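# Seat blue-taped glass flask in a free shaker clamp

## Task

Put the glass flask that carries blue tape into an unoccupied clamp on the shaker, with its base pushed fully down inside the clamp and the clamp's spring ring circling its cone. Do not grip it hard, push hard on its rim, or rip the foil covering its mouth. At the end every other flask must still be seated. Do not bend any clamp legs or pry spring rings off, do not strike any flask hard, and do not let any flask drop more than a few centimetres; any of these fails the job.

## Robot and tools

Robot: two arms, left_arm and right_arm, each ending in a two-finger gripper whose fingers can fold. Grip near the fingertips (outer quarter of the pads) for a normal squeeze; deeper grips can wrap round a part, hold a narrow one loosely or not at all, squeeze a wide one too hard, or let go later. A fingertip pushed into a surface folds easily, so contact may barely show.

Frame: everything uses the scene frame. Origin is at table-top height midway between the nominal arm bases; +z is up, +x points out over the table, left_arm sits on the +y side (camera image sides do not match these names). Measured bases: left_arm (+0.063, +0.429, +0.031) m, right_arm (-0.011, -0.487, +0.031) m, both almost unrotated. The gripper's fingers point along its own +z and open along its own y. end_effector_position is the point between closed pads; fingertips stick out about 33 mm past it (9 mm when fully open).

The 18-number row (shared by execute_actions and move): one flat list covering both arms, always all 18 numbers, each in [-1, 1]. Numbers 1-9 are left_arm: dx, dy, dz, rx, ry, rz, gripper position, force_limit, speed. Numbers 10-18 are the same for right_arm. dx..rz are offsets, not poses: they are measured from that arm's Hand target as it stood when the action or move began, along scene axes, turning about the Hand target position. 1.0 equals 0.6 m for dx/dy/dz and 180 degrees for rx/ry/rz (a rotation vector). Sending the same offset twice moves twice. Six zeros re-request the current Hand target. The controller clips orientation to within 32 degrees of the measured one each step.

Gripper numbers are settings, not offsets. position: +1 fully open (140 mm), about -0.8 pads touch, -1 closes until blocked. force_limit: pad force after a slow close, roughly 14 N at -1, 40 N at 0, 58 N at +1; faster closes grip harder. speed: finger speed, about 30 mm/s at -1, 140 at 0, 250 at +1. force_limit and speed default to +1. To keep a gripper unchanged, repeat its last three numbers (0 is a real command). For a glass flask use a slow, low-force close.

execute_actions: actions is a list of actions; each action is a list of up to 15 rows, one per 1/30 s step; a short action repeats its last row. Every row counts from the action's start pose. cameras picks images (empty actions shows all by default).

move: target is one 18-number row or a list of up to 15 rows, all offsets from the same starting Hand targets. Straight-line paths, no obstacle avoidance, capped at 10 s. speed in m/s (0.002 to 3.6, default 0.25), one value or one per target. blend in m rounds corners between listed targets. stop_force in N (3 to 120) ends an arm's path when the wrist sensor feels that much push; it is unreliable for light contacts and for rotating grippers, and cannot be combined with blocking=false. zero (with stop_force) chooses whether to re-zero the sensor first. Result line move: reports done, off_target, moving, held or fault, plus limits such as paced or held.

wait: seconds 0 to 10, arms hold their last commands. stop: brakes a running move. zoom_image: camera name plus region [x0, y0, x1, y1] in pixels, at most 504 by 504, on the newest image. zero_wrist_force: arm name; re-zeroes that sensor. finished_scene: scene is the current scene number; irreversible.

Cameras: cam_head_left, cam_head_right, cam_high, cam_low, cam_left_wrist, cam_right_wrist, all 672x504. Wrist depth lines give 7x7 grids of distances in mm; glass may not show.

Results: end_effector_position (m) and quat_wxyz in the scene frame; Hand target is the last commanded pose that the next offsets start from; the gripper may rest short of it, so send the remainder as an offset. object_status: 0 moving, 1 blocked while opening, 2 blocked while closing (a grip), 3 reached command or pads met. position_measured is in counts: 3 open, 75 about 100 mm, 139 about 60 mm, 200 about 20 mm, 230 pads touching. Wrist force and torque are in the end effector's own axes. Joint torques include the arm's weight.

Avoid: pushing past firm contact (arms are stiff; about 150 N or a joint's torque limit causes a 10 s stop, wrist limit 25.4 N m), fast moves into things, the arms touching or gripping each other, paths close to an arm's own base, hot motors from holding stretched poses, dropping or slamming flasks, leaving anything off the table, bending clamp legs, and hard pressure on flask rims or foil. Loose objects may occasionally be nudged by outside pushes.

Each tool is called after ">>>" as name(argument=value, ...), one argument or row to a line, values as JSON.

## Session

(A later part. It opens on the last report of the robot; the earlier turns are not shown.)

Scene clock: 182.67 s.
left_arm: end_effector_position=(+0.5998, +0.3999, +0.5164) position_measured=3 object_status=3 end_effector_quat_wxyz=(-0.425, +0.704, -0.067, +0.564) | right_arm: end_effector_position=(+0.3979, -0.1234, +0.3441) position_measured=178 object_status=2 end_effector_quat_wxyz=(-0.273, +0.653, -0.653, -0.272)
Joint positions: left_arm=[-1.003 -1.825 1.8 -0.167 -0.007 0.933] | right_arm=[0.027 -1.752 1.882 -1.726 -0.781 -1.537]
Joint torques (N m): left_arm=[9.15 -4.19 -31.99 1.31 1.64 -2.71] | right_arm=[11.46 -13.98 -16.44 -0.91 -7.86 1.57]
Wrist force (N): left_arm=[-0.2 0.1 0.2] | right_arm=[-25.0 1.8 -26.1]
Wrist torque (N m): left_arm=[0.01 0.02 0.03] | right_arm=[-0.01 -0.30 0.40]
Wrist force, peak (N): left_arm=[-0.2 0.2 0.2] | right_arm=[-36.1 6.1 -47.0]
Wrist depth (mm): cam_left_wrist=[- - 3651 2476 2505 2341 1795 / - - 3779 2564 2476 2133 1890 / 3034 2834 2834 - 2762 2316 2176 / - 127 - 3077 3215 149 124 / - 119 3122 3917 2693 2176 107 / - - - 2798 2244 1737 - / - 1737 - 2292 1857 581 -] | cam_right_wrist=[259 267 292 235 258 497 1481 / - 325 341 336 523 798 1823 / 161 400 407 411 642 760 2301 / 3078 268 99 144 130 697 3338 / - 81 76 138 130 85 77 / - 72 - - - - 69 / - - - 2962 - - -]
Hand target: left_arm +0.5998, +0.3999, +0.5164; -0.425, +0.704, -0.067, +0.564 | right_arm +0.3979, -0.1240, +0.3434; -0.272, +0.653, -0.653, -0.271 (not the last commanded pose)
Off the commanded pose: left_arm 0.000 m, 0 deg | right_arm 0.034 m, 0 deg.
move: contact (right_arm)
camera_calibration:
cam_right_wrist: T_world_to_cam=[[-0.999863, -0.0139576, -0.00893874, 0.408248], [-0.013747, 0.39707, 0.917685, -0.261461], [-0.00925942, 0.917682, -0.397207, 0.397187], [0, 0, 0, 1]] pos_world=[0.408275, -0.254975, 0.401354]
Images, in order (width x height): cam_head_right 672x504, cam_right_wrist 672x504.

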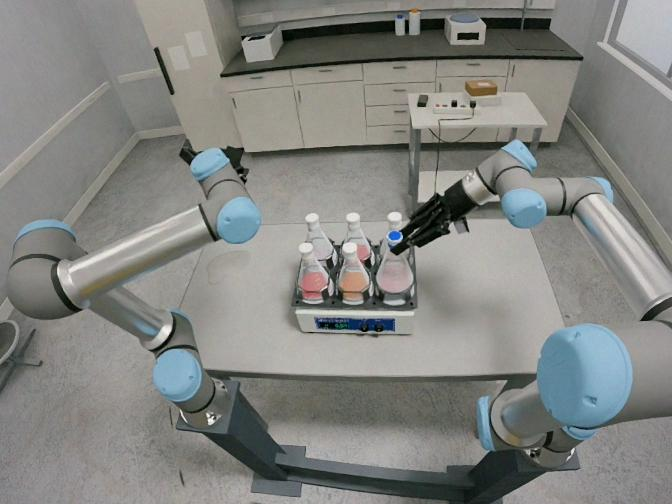

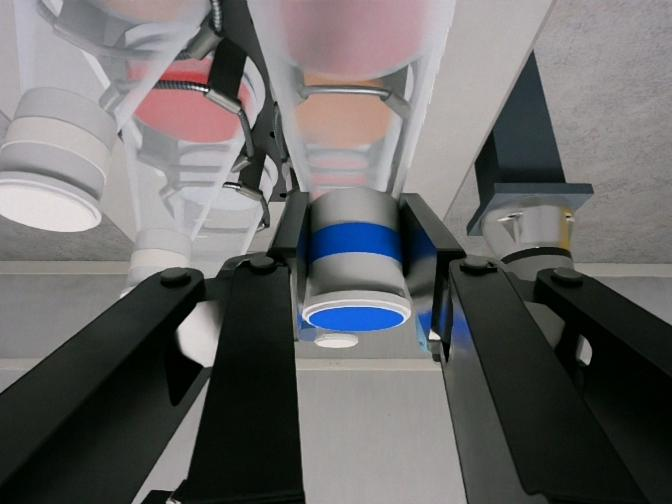

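>>> move(
  target=[
    [0,0,0,0,0,0,1,1,1,0,0,0.05,0,0,0,-0.97,-0.02,-1],
    [0,0,0,0,0,0,1,1,1,-0.0633,0,0.04,0,-0.0833,0,-0.97,-0.02,-1],
  ],
  cameras=["cam_right_wrist","cam_head_right","cam_high","cam_low"],
  speed=0.08,
)

>>> zoom_image(
  camera="cam_head_right",
  region=[340, 220, 440, 320],
)

>>> zoom_image(
  camera="cam_high",
  region=[240, 70, 380, 210],
)

>>> zoom_image(
  camera="cam_right_wrist",
  region=[140, 0, 472, 332],
)

Scene clock: 193.40 s.
left_arm: end_effector_position=(+0.5998, +0.3999, +0.5164) position_measured=3 object_status=3 end_effector_quat_wxyz=(-0.425, +0.704, -0.067, +0.564) | right_arm: end_effector_position=(+0.3598, -0.1240, +0.3674) position_measured=178 object_status=2 end_effector_quat_wxyz=(-0.355, +0.683, -0.612, -0.184)
Joint positions: left_arm=[-1.003 -1.825 1.8 -0.167 -0.007 0.933] | right_arm=[0.035 -1.977 2.062 -1.947 -0.791 -1.529]
Joint torques (N m): left_arm=[9.01 -4.22 -30.97 1.42 1.68 -2.39] | right_arm=[7.16 1.43 -38.31 -2.08 1.59 1.34]
Wrist force (N): left_arm=[-0.1 0.0 0.0] | right_arm=[3.4 1.3 2.4]
Wrist torque (N m): left_arm=[-0.01 0.00 0.03] | right_arm=[0.16 0.02 0.19]
Wrist force, peak (N): left_arm=[-0.4 0.3 0.3] | right_arm=[-25.6 1.8 -26.1]
Wrist depth (mm): cam_left_wrist=[2267 - - 2534 2505 2292 1751 / - - - 2872 2476 2133 1890 / - 2505 - - 2727 2420 2154 / - 135 - - 3314 149 124 / - 118 - 2992 2627 2176 106 / - 2393 2992 2798 2176 1696 - / - 1958 2659 2420 1857 585 -] | cam_right_wrist=[185 328 331 - 234 448 1247 / 198 2194 405 365 360 530 1445 / 3118 293 - 408 666 745 1693 / - 300 106 145 129 683 1975 / - 81 76 146 130 85 77 / - 72 - - - - 69 / - - - - - - -]
Hand target: left_arm +0.5998, +0.3999, +0.5164; -0.425, +0.704, -0.067, +0.564 | right_arm +0.3599, -0.1240, +0.3674; -0.355, +0.683, -0.612, -0.184
Off the commanded pose: left_arm 0.000 m, 0 deg | right_arm 0.000 m, 0 deg.
move: done
camera_calibration:
cam_right_wrist: T_world_to_cam=[[-0.963493, -0.0139965, -0.267367, 0.452385], [-0.250491, 0.3997, 0.881756, -0.184484], [0.094525, 0.916539, -0.388614, 0.365989], [0, 0, 0, 1]] pos_world=[0.355063, -0.255373, 0.425851]
Images, in order (width x height): cam_head_right 672x504, cam_high 672x504, cam_low 672x504, cam_right_wrist 672x504.

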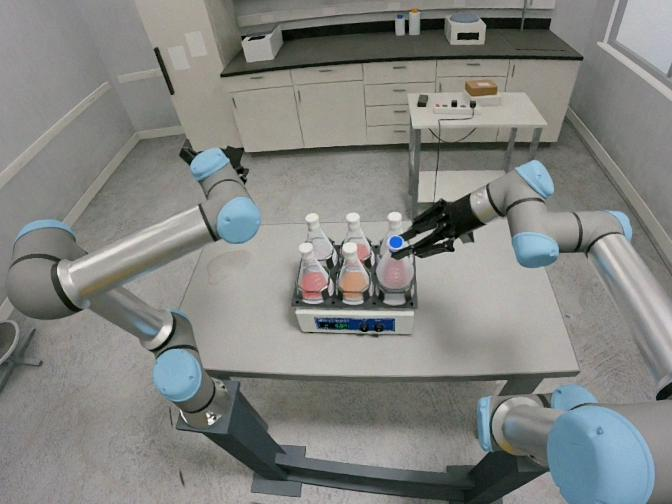

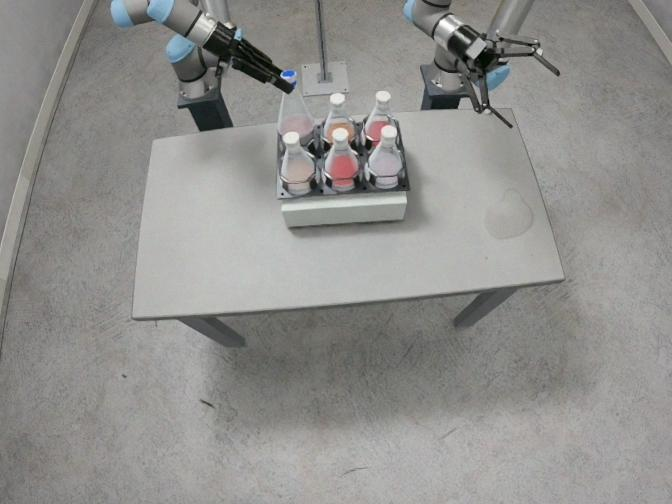

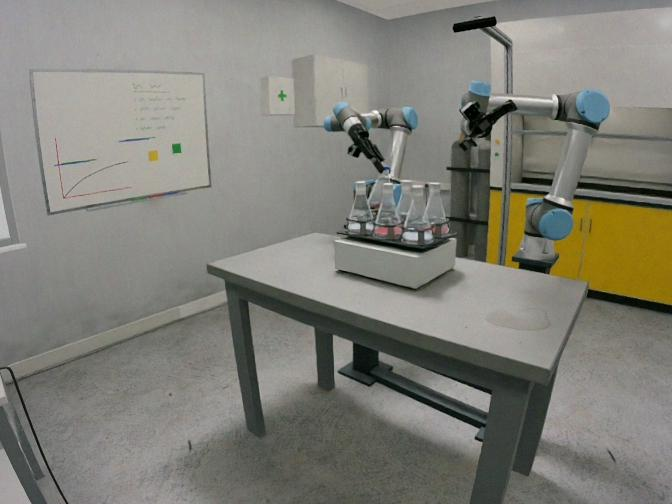

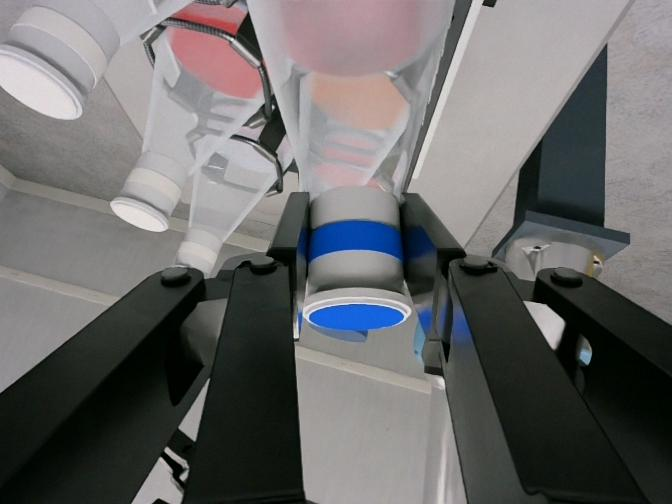

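Scaled by 5.040 from the camera's 672x504 image, which has a finer 960x720 frame.

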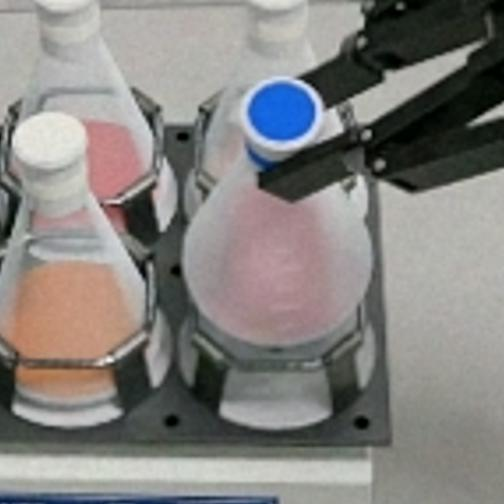

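Scaled by 3.600 from the camera's 672x504 image, which has a finer 960x720 frame.

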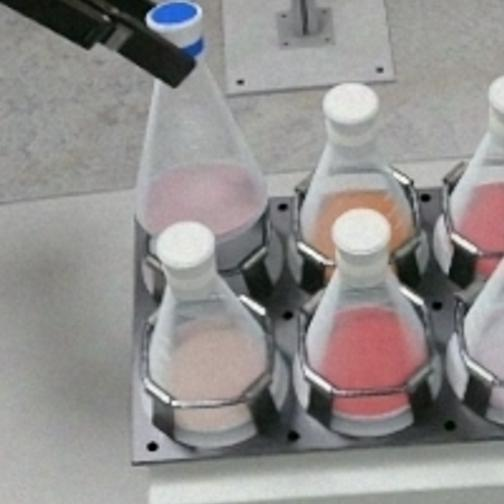

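Scaled by 1.518 from the camera's 672x504 image, which has a finer 960x720 frame.

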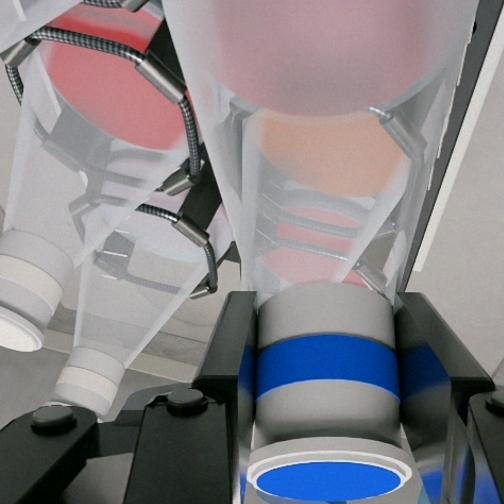

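>>> move(
  target=[0,0,0,0,0,0,1,1,1,0.007,0,-0.047,0,0,0,-0.97,-0.02,-1],
  cameras=["cam_head_right","cam_high"],
  speed=0.025,
  stop_force=10,
)

>>> zoom_image(
  camera="cam_head_right",
  region=[340, 220, 440, 320],
)

>>> zoom_image(
  camera="cam_high",
  region=[240, 70, 380, 210],
)

Scene clock: 199.67 s.
left_arm: end_effector_position=(+0.5998, +0.3999, +0.5164) position_measured=3 object_status=3 end_effector_quat_wxyz=(-0.425, +0.704, -0.067, +0.564) | right_arm: end_effector_position=(+0.3636, -0.1240, +0.3429) position_measured=178 object_status=2 end_effector_quat_wxyz=(-0.355, +0.683, -0.612, -0.184)
Joint positions: left_arm=[-1.003 -1.825 1.8 -0.167 -0.007 0.933] | right_arm=[0.034 -1.96 2.115 -2.018 -0.791 -1.53]
Joint torques (N m): left_arm=[7.24 -4.7 -30.64 1.57 1.69 -2.44] | right_arm=[-3.72 -19.74 -26.45 -3.3 0.86 0.57]
Wrist force (N): left_arm=[-0.1 0.0 0.0] | right_arm=[0.5 -2.2 -0.7]
Wrist torque (N m): left_arm=[-0.01 0.00 0.03] | right_arm=[0.65 0.10 -0.10]
Wrist force, peak (N): left_arm=[-0.3 0.0 0.3] | right_arm=[-3.3 -3.0 -4.8]
Wrist depth (mm): cam_left_wrist=[- - 2798 2367 2476 2267 1737 / 3651 - - 2627 2564 2091 1923 / 2798 - - - 3077 2393 2112 / - 127 - - 3215 149 124 / - 127 2798 3989 2762 2052 107 / 2091 3419 - 2693 2176 1737 - / - 2112 2727 2316 1810 582 -] | cam_right_wrist=[558 328 311 227 247 422 432 / 184 369 373 343 351 498 1419 / 3246 2663 423 383 426 725 1669 / - 276 100 145 130 685 2097 / - 80 76 140 130 85 77 / - 72 - - - - 69 / - - - - - - -]
Hand target: left_arm +0.5998, +0.3999, +0.5164; -0.425, +0.704, -0.067, +0.564 | right_arm +0.3636, -0.1240, +0.3429; -0.355, +0.683, -0.612, -0.184 (not the last commanded pose)
Off the commanded pose: left_arm 0.000 m, 0 deg | right_arm 0.004 m, 0 deg.
move: contact (right_arm)
Images, in order (width x height): cam_head_right 672x504, cam_high 672x504.

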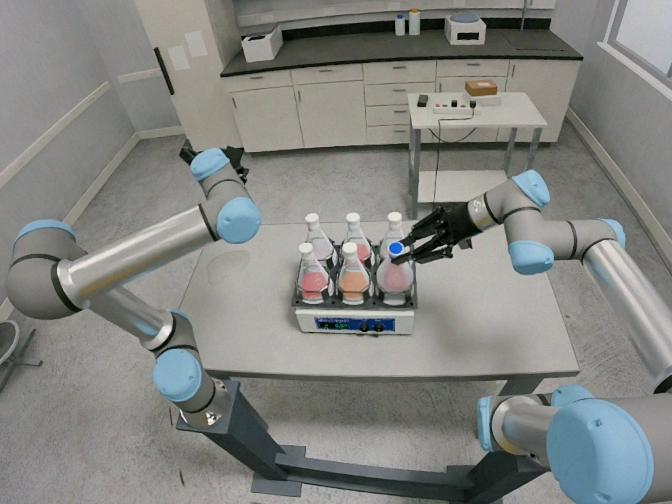

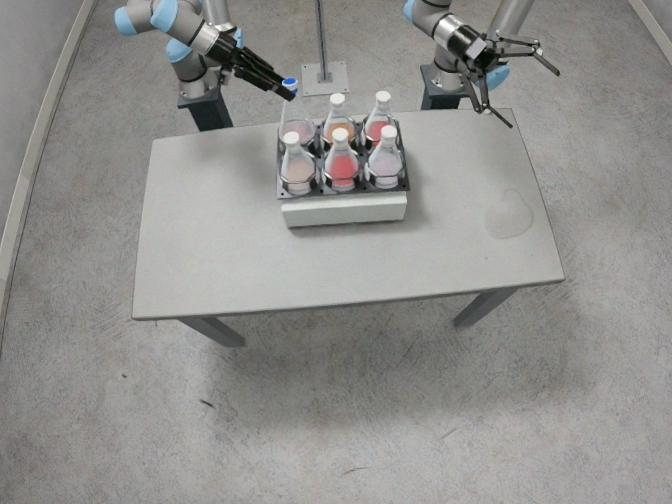

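Scaled by 5.040 from the camera's 672x504 image, which has a finer 960x720 frame.

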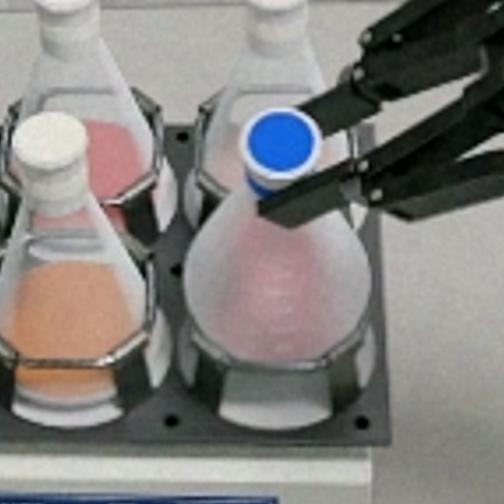

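Scaled by 3.600 from the camera's 672x504 image, which has a finer 960x720 frame.

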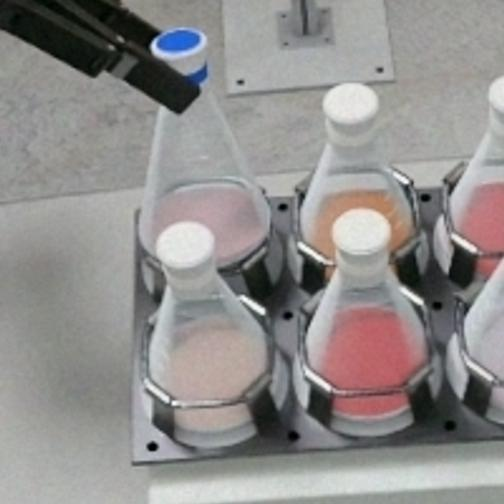

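>>> move(
  target=[0,0,0,0,0,0,1,1,1,-0.02,0,-0.005,0,0,0,-0.97,-0.02,-1],
  speed=0.02,
  stop_force=15,
)

>>> move(
  target=[0,0,0,0,0,0,1,1,1,0,0,-0.015,0,0,0,-0.97,-0.02,-1],
  cameras=["cam_head_right","cam_right_wrist"],
  speed=0.02,
  stop_force=20,
)

>>> zoom_image(
  camera="cam_head_right",
  region=[340, 220, 440, 320],
)

>>> zoom_image(
  camera="cam_right_wrist",
  region=[140, 0, 472, 332],
)

Scene clock: 207.03 s.
left_arm: end_effector_position=(+0.5998, +0.3999, +0.5164) position_measured=3 object_status=3 end_effector_quat_wxyz=(-0.425, +0.704, -0.067, +0.564) | right_arm: end_effector_position=(+0.3516, -0.1240, +0.3400) position_measured=178 object_status=2 end_effector_quat_wxyz=(-0.355, +0.683, -0.612, -0.183)
Joint positions: left_arm=[-1.003 -1.825 1.8 -0.167 -0.007 0.933] | right_arm=[0.035 -1.991 2.141 -2.014 -0.792 -1.528]
Joint torques (N m): left_arm=[9.21 -4.81 -31.1 1.59 1.76 -2.49] | right_arm=[15.76 8.36 -18.33 3.97 -2.2 3.13]
Wrist force (N): left_arm=[-0.2 -0.1 0.0] | right_arm=[-7.8 -17.7 -9.5]
Wrist torque (N m): left_arm=[-0.04 0.04 0.03] | right_arm=[2.20 0.01 -1.39]
Wrist force, peak (N): left_arm=[-0.3 0.0 0.2] | right_arm=[-8.2 -18.0 -9.8]
Wrist depth (mm): cam_left_wrist=[2627 - 6336 2393 2341 2267 1723 / 2727 - 5254 2727 2505 2052 1976 / 2198 - - 2595 2872 2341 2244 / - 127 - 3314 3366 149 125 / - 136 2762 3474 2727 2176 107 / - - 2367 2798 2221 1780 - / - 2316 2476 2267 1810 585 -] | cam_right_wrist=[572 323 257 238 247 410 1197 / 2323 384 360 341 346 506 1386 / 3078 457 420 393 396 774 1743 / - 279 100 145 132 668 1959 / - 81 76 147 115 85 78 / - 73 - - - - 67 / - - - - - - -]
Hand target: left_arm +0.5998, +0.3999, +0.5164; -0.425, +0.704, -0.067, +0.564 | right_arm +0.3516, -0.1240, +0.3399; -0.355, +0.683, -0.612, -0.183
Off the commanded pose: left_arm 0.000 m, 0 deg | right_arm 0.000 m, 0 deg.
move: contact (right_arm)

Scene clock: 208.57 s.
left_arm: end_effector_position=(+0.5998, +0.3999, +0.5164) position_measured=3 object_status=3 end_effector_quat_wxyz=(-0.425, +0.704, -0.067, +0.564) | right_arm: end_effector_position=(+0.3518, -0.1239, +0.3316) position_measured=178 object_status=2 end_effector_quat_wxyz=(-0.355, +0.683, -0.611, -0.183)
Joint positions: left_arm=[-1.003 -1.825 1.8 -0.167 -0.007 0.934] | right_arm=[0.035 -1.987 2.161 -2.039 -0.791 -1.528]
Joint torques (N m): left_arm=[8.31 -3.99 -30.72 1.53 1.78 -2.42] | right_arm=[13.72 -5.7 -14.49 6.03 -5.62 2.46]
Wrist force (N): left_arm=[-0.4 -0.1 0.1] | right_arm=[-19.0 -10.9 -20.2]
Wrist torque (N m): left_arm=[-0.03 0.07 0.03] | right_arm=[2.00 -0.06 -1.29]
Wrist force, peak (N): left_arm=[-0.2 0.1 0.4] | right_arm=[-23.7 -10.9 -28.6]
Wrist depth (mm): cam_left_wrist=[- 4308 - 2448 2659 2244 1780 / - 3168 - 2798 2448 2133 1923 / 2505 - - - 2727 2420 2221 / - 127 - - 3215 149 124 / - 2367 - 4583 2727 2091 107 / - 1737 - 2872 2176 1810 - / - 2032 - 2292 1841 1608 -] | cam_right_wrist=[597 313 303 235 252 411 1185 / 2418 420 360 331 466 464 1411 / 3038 2548 423 360 403 743 1623 / 3338 279 100 145 132 677 1975 / - 81 76 145 115 85 78 / - 73 - - - - 67 / - - - - - - -]
Hand target: left_arm +0.5998, +0.3999, +0.5164; -0.425, +0.704, -0.067, +0.564 | right_arm +0.3516, -0.1239, +0.3315; -0.355, +0.683, -0.612, -0.183 (not the last commanded pose)
Off the commanded pose: left_arm 0.000 m, 0 deg | right_arm 0.001 m, 0 deg.
move: contact (right_arm)
camera_calibration:
cam_right_wrist: T_world_to_cam=[[-0.962956, -0.0139681, -0.269296, 0.435458], [-0.252286, 0.399316, 0.881418, -0.15423], [0.0952227, 0.916707, -0.388048, 0.352394], [0, 0, 0, 1]] pos_world=[0.346861, -0.255373, 0.389954]
Images, in order (width x height): cam_head_right 672x504, cam_right_wrist 672x504.

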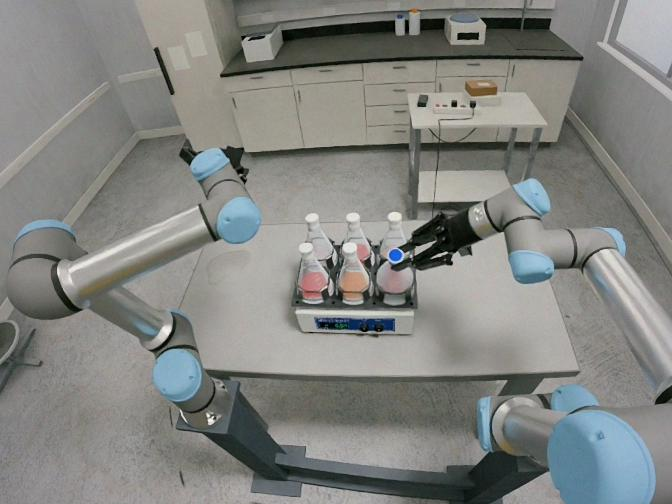

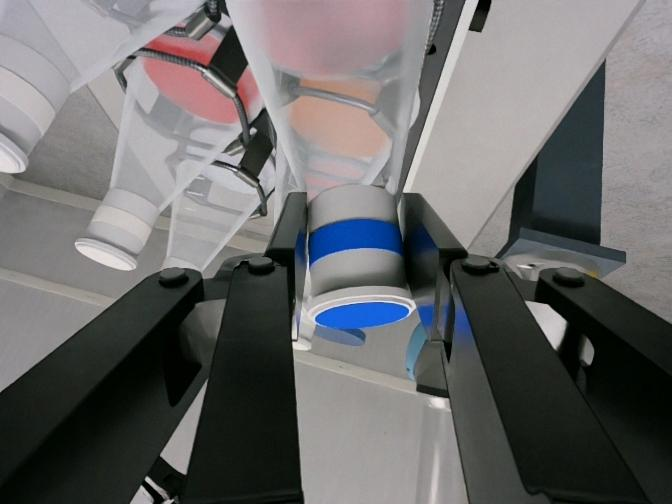

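Scaled by 5.040 from the camera's 672x504 image, which has a finer 960x720 frame.

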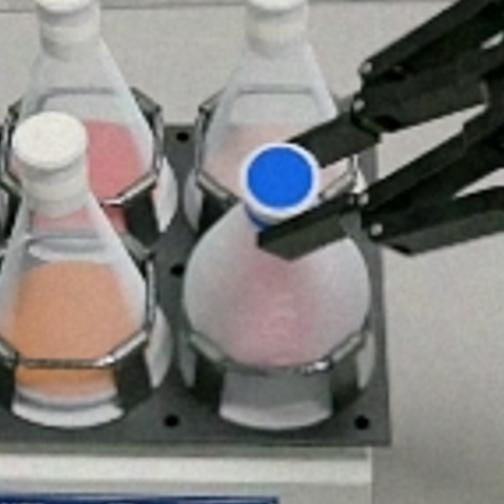

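Scaled by 1.518 from the camera's 672x504 image, which has a finer 960x720 frame.

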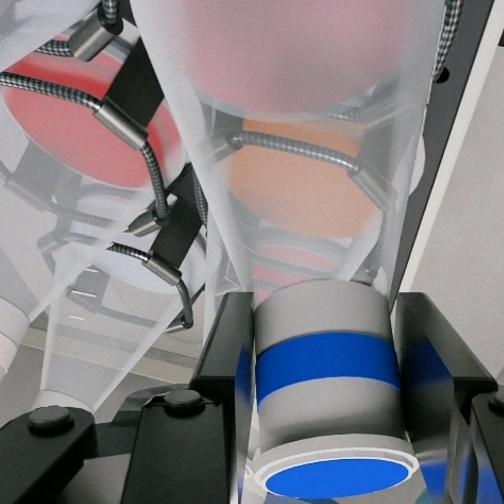

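>>> move(
  target=[0,0,0,0,0,0,1,1,1,0.075,0,-0.018,0,0.0833,0,-0.97,-0.02,-1],
  cameras=["cam_head_right","cam_right_wrist"],
  speed=0.03,
  stop_force=35,
)

>>> zoom_image(
  camera="cam_head_right",
  region=[340, 220, 440, 320],
)

>>> zoom_image(
  camera="cam_right_wrist",
  region=[140, 0, 472, 332],
)

Scene clock: 219.13 s.
left_arm: end_effector_position=(+0.5998, +0.3999, +0.5164) position_measured=3 object_status=3 end_effector_quat_wxyz=(-0.425, +0.704, -0.067, +0.564) | right_arm: end_effector_position=(+0.3963, -0.1146, +0.3307) position_measured=178 object_status=2 end_effector_quat_wxyz=(-0.286, +0.647, -0.646, -0.286)
Joint positions: left_arm=[-1.003 -1.825 1.8 -0.167 -0.007 0.934] | right_arm=[0.027 -1.746 1.937 -1.787 -0.739 -1.538]
Joint torques (N m): left_arm=[8.56 -5.1 -31.09 1.39 1.58 -2.4] | right_arm=[-3.67 -19.23 -4.43 -0.34 -7.8 -0.35]
Wrist force (N): left_arm=[-0.1 0.0 0.2] | right_arm=[-24.9 -1.7 -6.9]
Wrist torque (N m): left_arm=[-0.01 0.02 0.03] | right_arm=[0.48 -0.45 -0.21]
Wrist force, peak (N): left_arm=[0.0 0.1 0.4] | right_arm=[-35.4 0.4 -45.1]
Wrist depth (mm): cam_left_wrist=[- 3590 3264 2476 2564 2112 1710 / - - 3989 2911 2564 2198 2112 / - - - - 2834 2448 2176 / - 127 3714 4396 3168 149 124 / - 111 - 3215 2727 2133 107 / - - 2872 2693 2221 1737 - / - - 3077 2292 1825 598 -] | cam_right_wrist=[240 277 278 243 237 793 1529 / 516 331 324 324 302 774 1851 / 158 441 381 350 435 725 2469 / 3000 255 100 148 131 669 3291 / - 81 76 144 130 85 77 / - 72 - - - - 69 / - - - - - - -]
Hand target: left_arm +0.5998, +0.3999, +0.5164; -0.425, +0.704, -0.067, +0.564 | right_arm +0.3966, -0.1239, +0.3207; -0.272, +0.653, -0.653, -0.271
Off the commanded pose: left_arm 0.000 m, 0 deg | right_arm 0.014 m, 3 deg.
move: off_target (right_arm)
camera_calibration:
cam_right_wrist: T_world_to_cam=[[-0.999844, -0.0146092, -0.00996797, 0.406997], [-0.0145434, 0.35845, 0.933436, -0.262067], [-0.0100637, 0.933435, -0.358606, 0.373114], [0, 0, 0, 1]] pos_world=[0.406877, -0.248394, 0.38248]
Images, in order (width x height): cam_head_right 672x504, cam_right_wrist 672x504.

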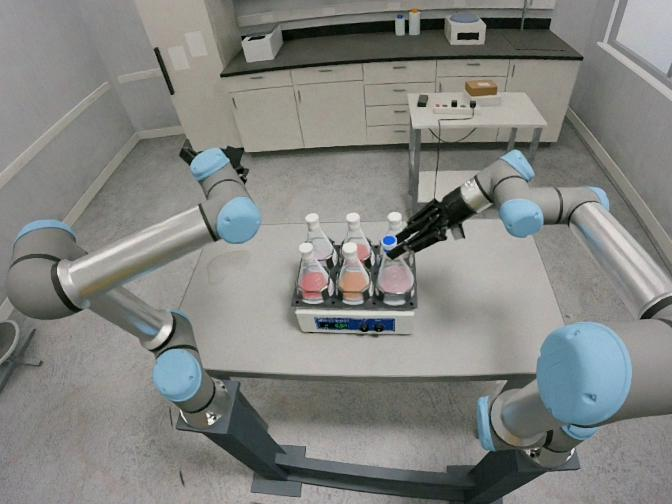

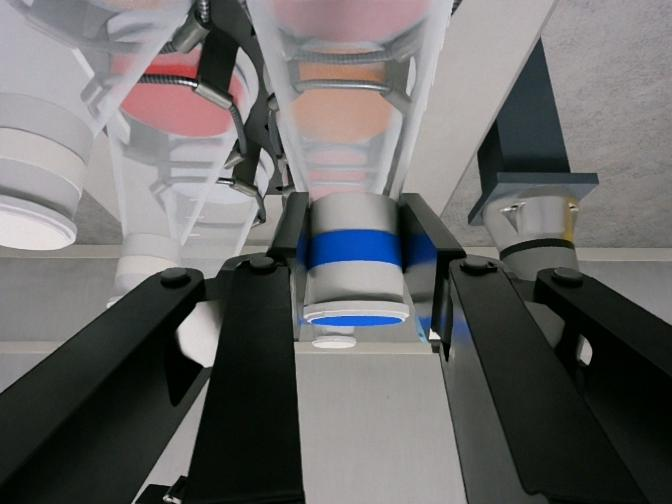

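Scaled by 5.040 from the camera's 672x504 image, which has a finer 960x720 frame.

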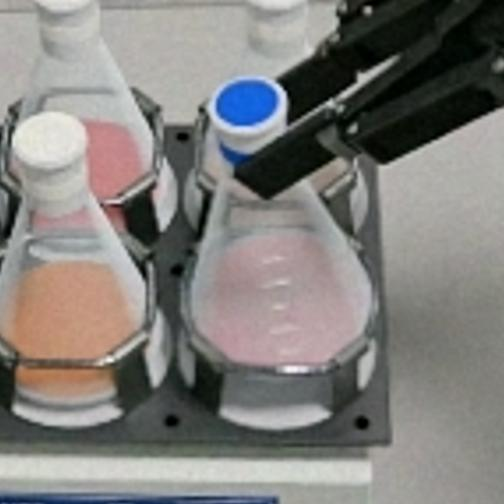

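Scaled by 1.518 from the camera's 672x504 image, which has a finer 960x720 frame.

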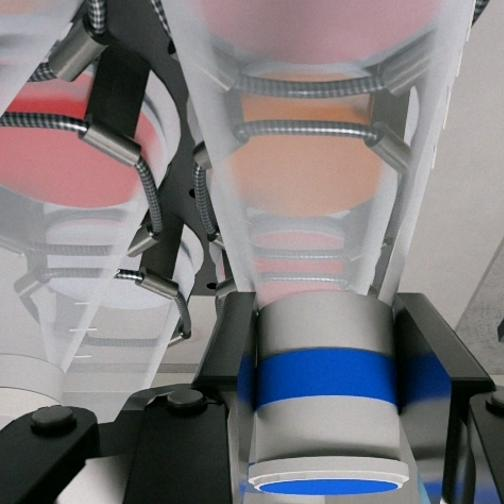

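>>> move(
  target=[0,0,0,0,0,0,1,1,1,0,-0.03,0,0,0,0,-0.97,-0.02,-1],
  cameras=["cam_head_right","cam_right_wrist"],
  speed=0.03,
  stop_force=30,
)

>>> zoom_image(
  camera="cam_head_right",
  region=[340, 220, 440, 320],
)

>>> zoom_image(
  camera="cam_right_wrist",
  region=[140, 0, 472, 332],
)

Scene clock: 227.70 s.
left_arm: end_effector_position=(+0.5998, +0.3999, +0.5164) position_measured=3 object_status=3 end_effector_quat_wxyz=(-0.425, +0.704, -0.067, +0.564) | right_arm: end_effector_position=(+0.3966, -0.1419, +0.3207) position_measured=178 object_status=2 end_effector_quat_wxyz=(-0.272, +0.653, -0.653, -0.271)
Joint positions: left_arm=[-1.003 -1.825 1.8 -0.167 -0.007 0.934] | right_arm=[-0.017 -1.763 1.939 -1.728 -0.783 -1.6]
Joint torques (N m): left_arm=[8.87 -5.48 -31.31 1.44 1.86 -2.58] | right_arm=[10.02 -8.8 -37.99 -3.81 2.99 2.32]
Wrist force (N): left_arm=[0.0 0.1 0.1] | right_arm=[3.2 -1.7 9.0]
Wrist torque (N m): left_arm=[0.01 0.00 0.03] | right_arm=[0.54 -0.45 -0.24]
Wrist force, peak (N): left_arm=[-0.2 -0.1 0.4] | right_arm=[-34.2 7.5 -3.8]
Wrist depth (mm): cam_left_wrist=[2154 3474 3314 2564 2420 2154 1751 / - 3215 3847 2133 2595 2176 1941 / 1958 - 3590 3847 2834 2341 2154 / - 127 2534 3779 3474 149 124 / - 119 3590 3917 2727 2112 106 / - 2292 2627 2911 2133 1723 - / - 1995 2627 2316 1825 1561 -] | cam_right_wrist=[254 255 233 234 242 1428 1463 / 506 302 306 265 488 1580 1755 / 174 354 363 341 594 767 2346 / 161 187 100 141 130 707 3038 / - 80 76 143 130 85 77 / - 72 - 2756 - - 69 / - - - - - - -]
Hand target: left_arm +0.5998, +0.3999, +0.5164; -0.425, +0.704, -0.067, +0.564 | right_arm +0.3966, -0.1419, +0.3207; -0.272, +0.653, -0.653, -0.271
Off the commanded pose: left_arm 0.000 m, 0 deg | right_arm 0.000 m, 0 deg.
move: done
camera_calibration:
cam_right_wrist: T_world_to_cam=[[-0.999849, -0.0139576, -0.010336, 0.407108], [-0.0150511, 0.399361, 0.91667, -0.231531], [-0.00866673, 0.916687, -0.399511, 0.405285], [0, 0, 0, 1]] pos_world=[0.407074, -0.273373, 0.378361]
Images, in order (width x height): cam_head_right 672x504, cam_right_wrist 672x504.

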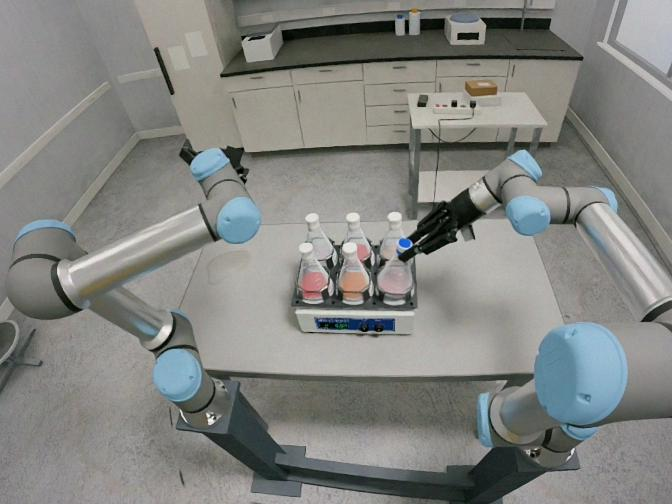

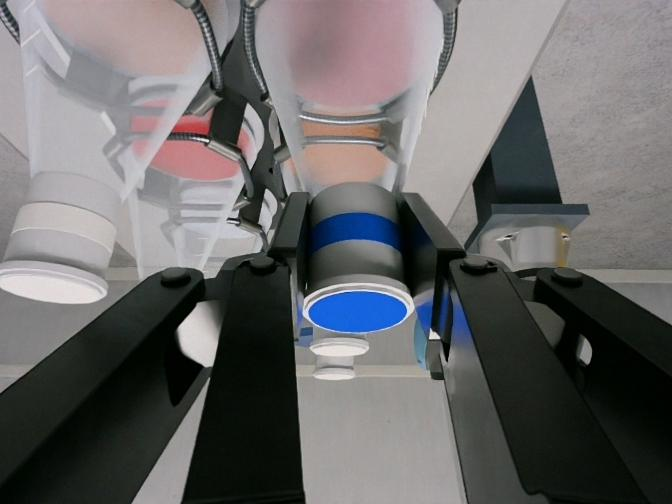

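Scaled by 5.040 from the camera's 672x504 image, which has a finer 960x720 frame.

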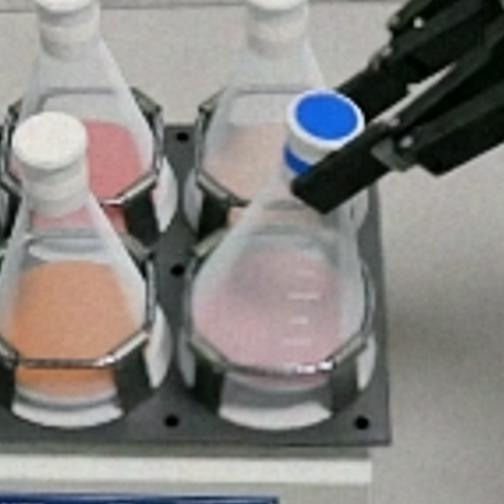

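Scaled by 1.518 from the camera's 672x504 image, which has a finer 960x720 frame.

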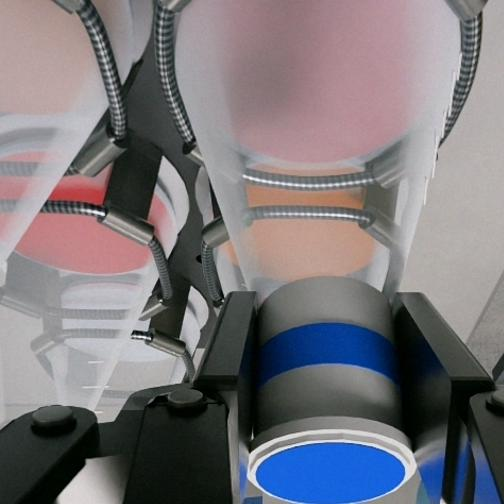

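>>> move(
  target=[
    [0,0,0,0,0,0,1,1,1,0,0.03,-0.005,0,0,0,-0.97,-0.02,-1],
    [0,0,0,0,0,0,1,1,1,0,0.03,-0.07,0,0,0,-0.97,-0.02,-1],
  ],
  cameras=["cam_head_right","cam_right_wrist"],
  speed=0.03,
  stop_force=30,
)

>>> zoom_image(
  camera="cam_head_right",
  region=[340, 220, 440, 320],
)

>>> zoom_image(
  camera="cam_right_wrist",
  region=[140, 0, 472, 332],
)

Scene clock: 235.20 s.
left_arm: end_effector_position=(+0.5998, +0.3999, +0.5164) position_measured=3 object_status=3 end_effector_quat_wxyz=(-0.425, +0.704, -0.067, +0.564) | right_arm: end_effector_position=(+0.3966, -0.1239, +0.3048) position_measured=178 object_status=2 end_effector_quat_wxyz=(-0.272, +0.653, -0.653, -0.271)
Joint positions: left_arm=[-1.003 -1.825 1.8 -0.167 -0.007 0.934] | right_arm=[0.028 -1.738 1.971 -1.831 -0.783 -1.537]
Joint torques (N m): left_arm=[7.86 -4.35 -31.34 1.46 1.78 -2.41] | right_arm=[8.95 -20.8 -11.12 -3.36 -0.36 1.55]
Wrist force (N): left_arm=[0.0 0.2 0.1] | right_arm=[-9.6 4.4 -15.8]
Wrist torque (N m): left_arm=[0.03 0.00 0.03] | right_arm=[-0.02 -0.03 0.26]
Wrist force, peak (N): left_arm=[-0.3 0.2 0.3] | right_arm=[-26.1 8.8 -43.1]
Wrist depth (mm): cam_left_wrist=[- - - 2534 2393 2267 1795 / - - 3474 2872 2476 2154 1976 / - - - - 2872 2341 2244 / - 127 3034 - 3531 149 124 / - 119 2911 3264 2727 2244 107 / - - 2762 2951 2221 1766 - / - 2367 - 2292 1857 582 -] | cam_right_wrist=[236 237 229 237 229 422 1436 / 240 283 287 280 276 1612 1769 / 609 338 342 319 341 743 2194 / 157 451 100 144 130 681 2962 / - 81 76 149 130 85 77 / - 72 - - - - 69 / - - - - - - -]
Hand target: left_arm +0.5998, +0.3999, +0.5164; -0.425, +0.704, -0.067, +0.564 | right_arm +0.3966, -0.1239, +0.3048; -0.272, +0.653, -0.653, -0.271 (not the last commanded pose)
Off the commanded pose: left_arm 0.000 m, 0 deg | right_arm 0.026 m, 0 deg.
move: contact (right_arm); path passed 1 of 2 targets
camera_calibration:
cam_right_wrist: T_world_to_cam=[[-0.999847, -0.0141406, -0.0102554, 0.40712], [-0.0150503, 0.399359, 0.916671, -0.224186], [-0.00886672, 0.916686, -0.39951, 0.382421], [0, 0, 0, 1]] pos_world=[0.407075, -0.255273, 0.362461]
Images, in order (width x height): cam_head_right 672x504, cam_right_wrist 672x504.

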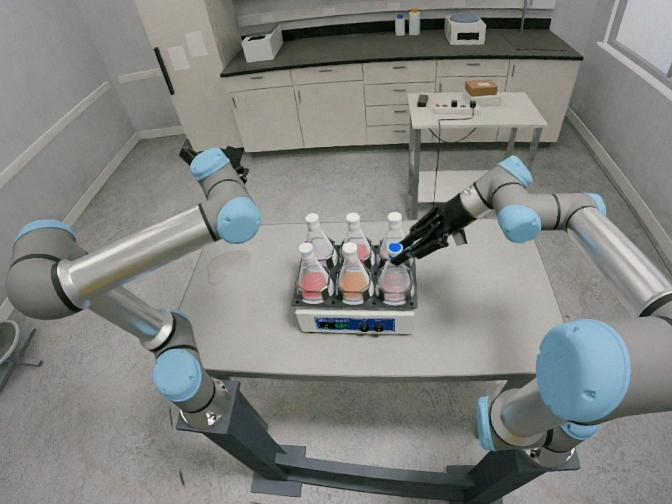

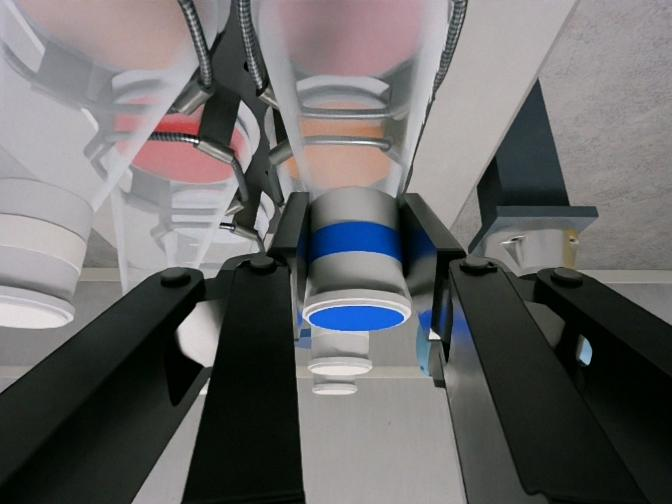

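Scaled by 5.040 from the camera's 672x504 image, which has a finer 960x720 frame.

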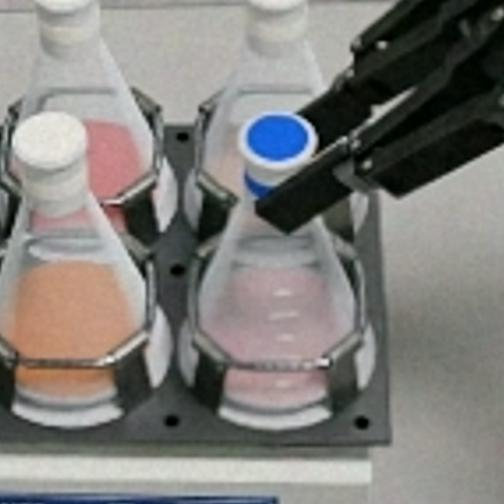

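Scaled by 1.518 from the camera's 672x504 image, which has a finer 960x720 frame.

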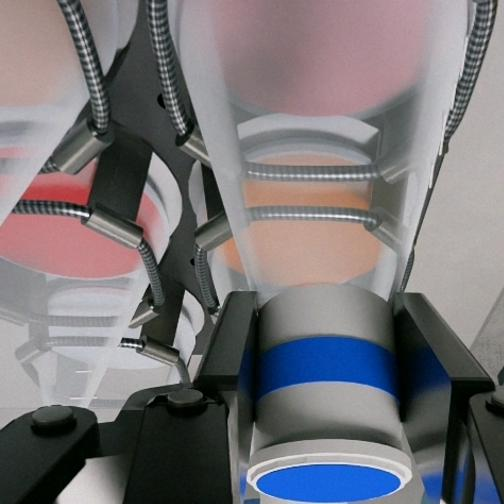

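>>> execute_actions(
  actions=[],
)

>>> zoom_image(
  camera="cam_head_right",
  region=[330, 260, 420, 320],
)

>>> zoom_image(
  camera="cam_head_left",
  region=[325, 230, 415, 320],
)

>>> zoom_image(
  camera="cam_low",
  region=[320, 150, 440, 270],
)

>>> zoom_image(
  camera="cam_high",
  region=[250, 70, 410, 210],
)

Scene clock: 239.13 s.
left_arm: end_effector_position=(+0.5998, +0.3999, +0.5164) position_measured=3 object_status=3 end_effector_quat_wxyz=(-0.425, +0.704, -0.067, +0.564) | right_arm: end_effector_position=(+0.3966, -0.1239, +0.3048) position_measured=178 object_status=2 end_effector_quat_wxyz=(-0.272, +0.653, -0.653, -0.271)
Joint positions: left_arm=[-1.003 -1.825 1.8 -0.167 -0.007 0.934] | right_arm=[0.028 -1.738 1.971 -1.831 -0.783 -1.537]
Joint velocities: within noise
Joint torques (N m): left_arm=[8.68 -4.16 -30.47 1.41 1.62 -2.57] | right_arm=[9.24 -21.17 -10.07 -2.55 -0.7 1.59]
Motor temperatures (°C): left_arm=[34 29 31 38 40 38] | right_arm=[31 28 34 40 40 37]
Wrist force (N): left_arm=[-0.2 0.0 0.0] | right_arm=[-9.3 4.4 -15.7]
Wrist torque (N m): left_arm=[-0.01 0.02 0.03] | right_arm=[0.01 -0.06 0.26]
Wrist force, peak (N): left_arm=[-0.3 0.2 0.2] | right_arm=[-9.6 4.5 -16.1]
Wrist depth (mm): cam_left_wrist=[2727 - 3264 2448 2505 2221 1810 / - 3419 - 2693 2505 2052 1923 / - - - 4142 2659 2341 2052 / - 127 2221 4896 3366 149 124 / - 119 - 2693 2911 2176 106 / - 2341 - 2834 2267 1737 - / - 2292 3989 2420 1780 1550 -] | cam_right_wrist=[235 237 227 237 236 422 1428 / 236 283 283 281 293 772 1782 / - 340 344 319 274 755 2154 / 158 380 100 144 130 685 3202 / - 81 76 148 130 85 76 / - 72 - 256 - - 69 / - - - - - - -]
Hand target: left_arm +0.5998, +0.3999, +0.5164; -0.425, +0.704, -0.067, +0.564 | right_arm +0.3966, -0.1239, +0.3048; -0.272, +0.653, -0.653, -0.271 (not the last commanded pose)
Tool commands: left_gripper/position=+1.0 left_gripper/force_limit=+1.0 left_gripper/speed=+1.0 right_gripper/position=-0.97 right_gripper/force_limit=-0.02 right_gripper/speed=-1.0
Off the commanded pose: left_arm 0.000 m, 0 deg | right_arm 0.026 m, 0 deg.
camera_calibration:
cam_left_wrist: T_world_to_cam=[[0.372773, -0.622552, -0.688091, 0.38889], [-0.649432, 0.354616, -0.67267, 0.593009], [0.66278, 0.697622, -0.272114, -0.389576], [0, 0, 0, 1]] pos_world=[0.498355, 0.303591, 0.560482]
cam_right_wrist: T_world_to_cam=[[-0.999847, -0.0141406, -0.0102554, 0.40712], [-0.0150503, 0.399359, 0.916671, -0.224186], [-0.00886672, 0.916686, -0.39951, 0.382421], [0, 0, 0, 1]] pos_world=[0.407075, -0.255273, 0.362461]

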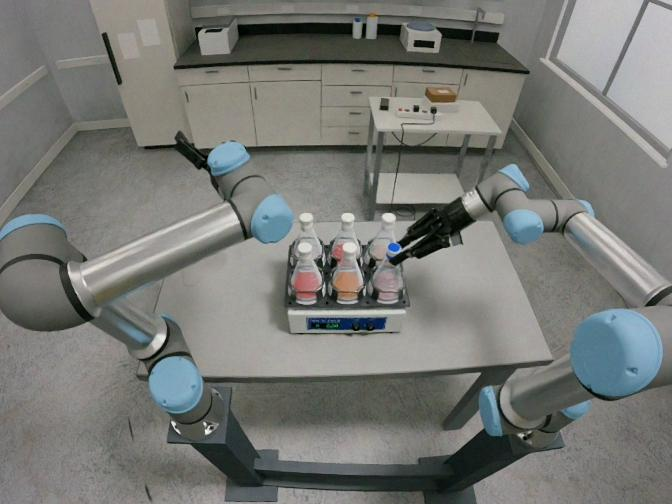

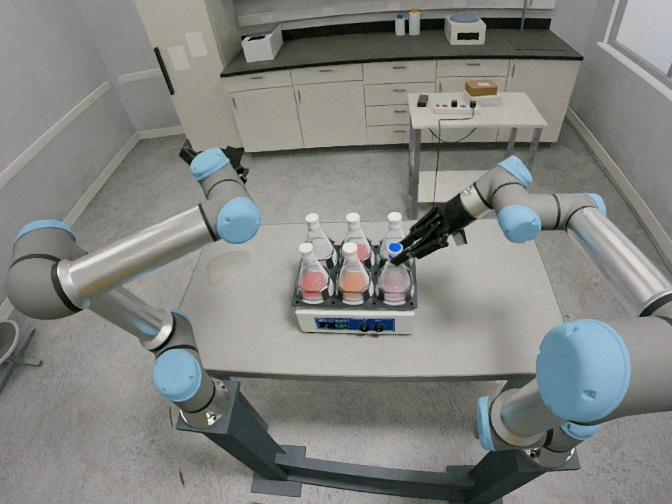

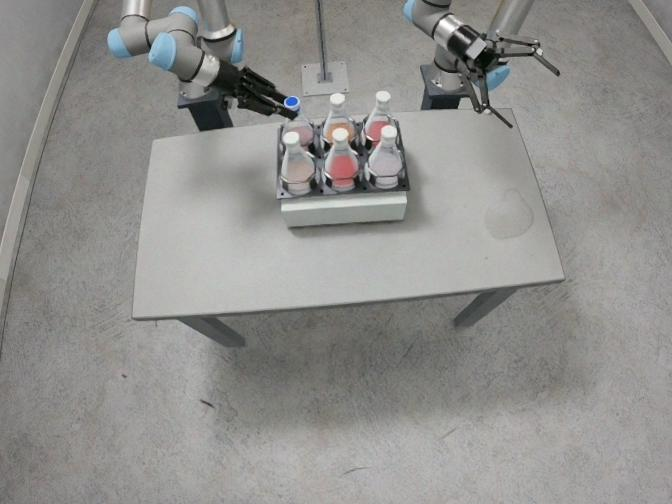

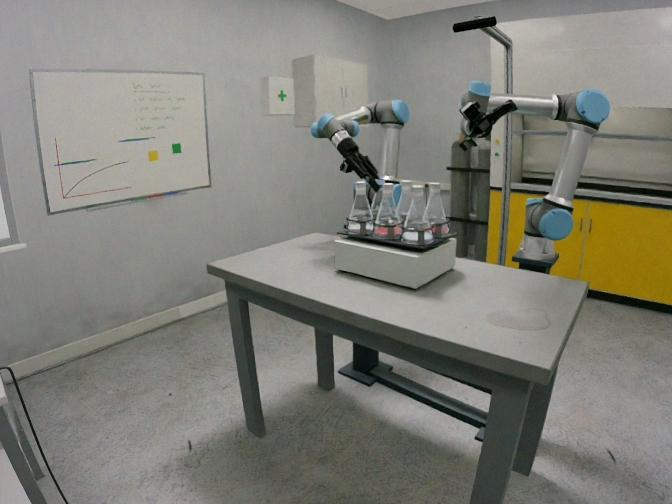

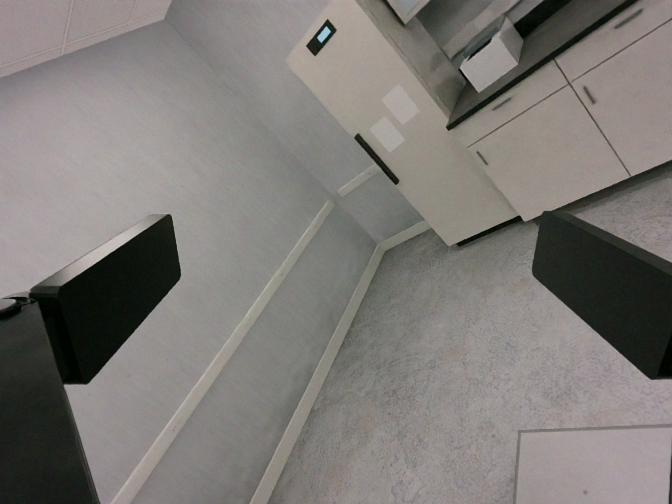

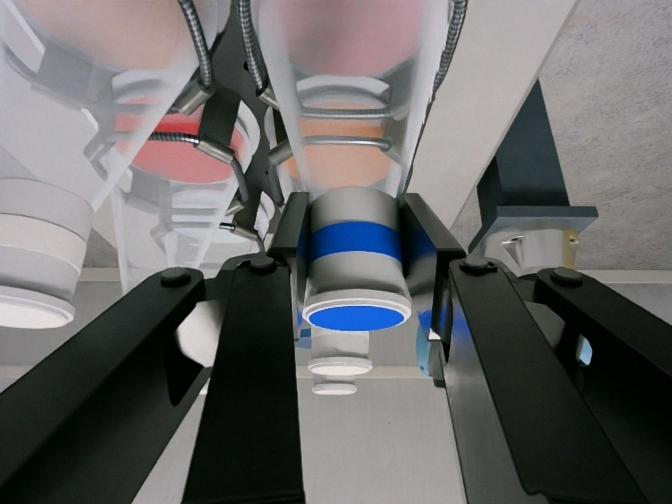

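Scaled by 5.600 from the camera's 672x504 image, which has a finer 960x720 frame.

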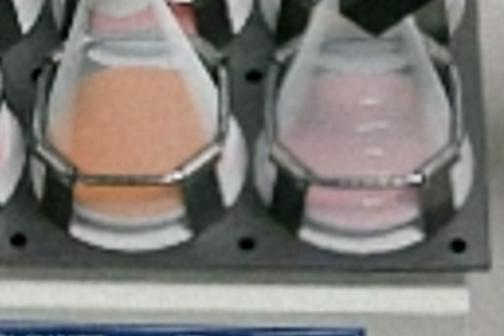

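Scaled by 5.600 from the camera's 672x504 image, which has a finer 960x720 frame.

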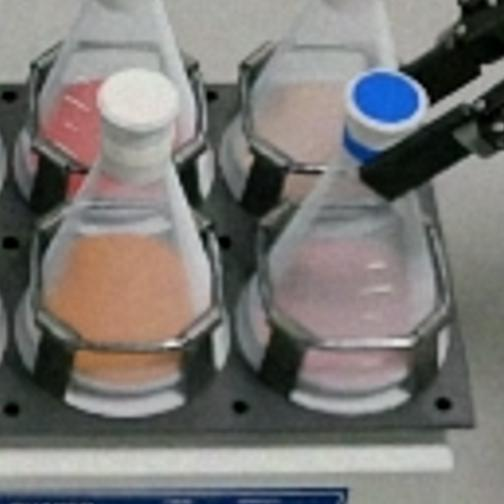

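Scaled by 4.200 from the camera's 672x504 image, which has a finer 960x720 frame.

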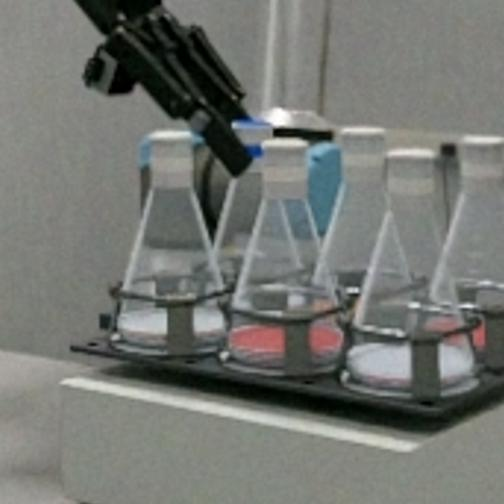

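Scaled by 3.150 from the camera's 672x504 image, which has a finer 960x720 frame.

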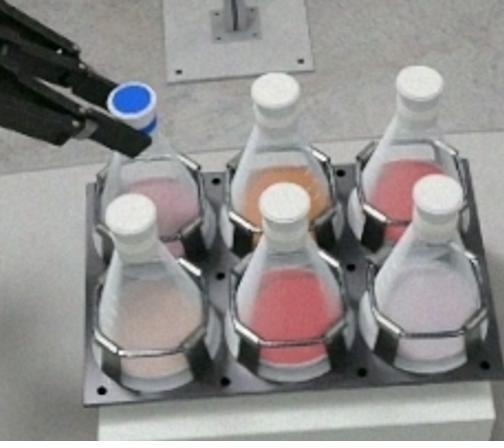

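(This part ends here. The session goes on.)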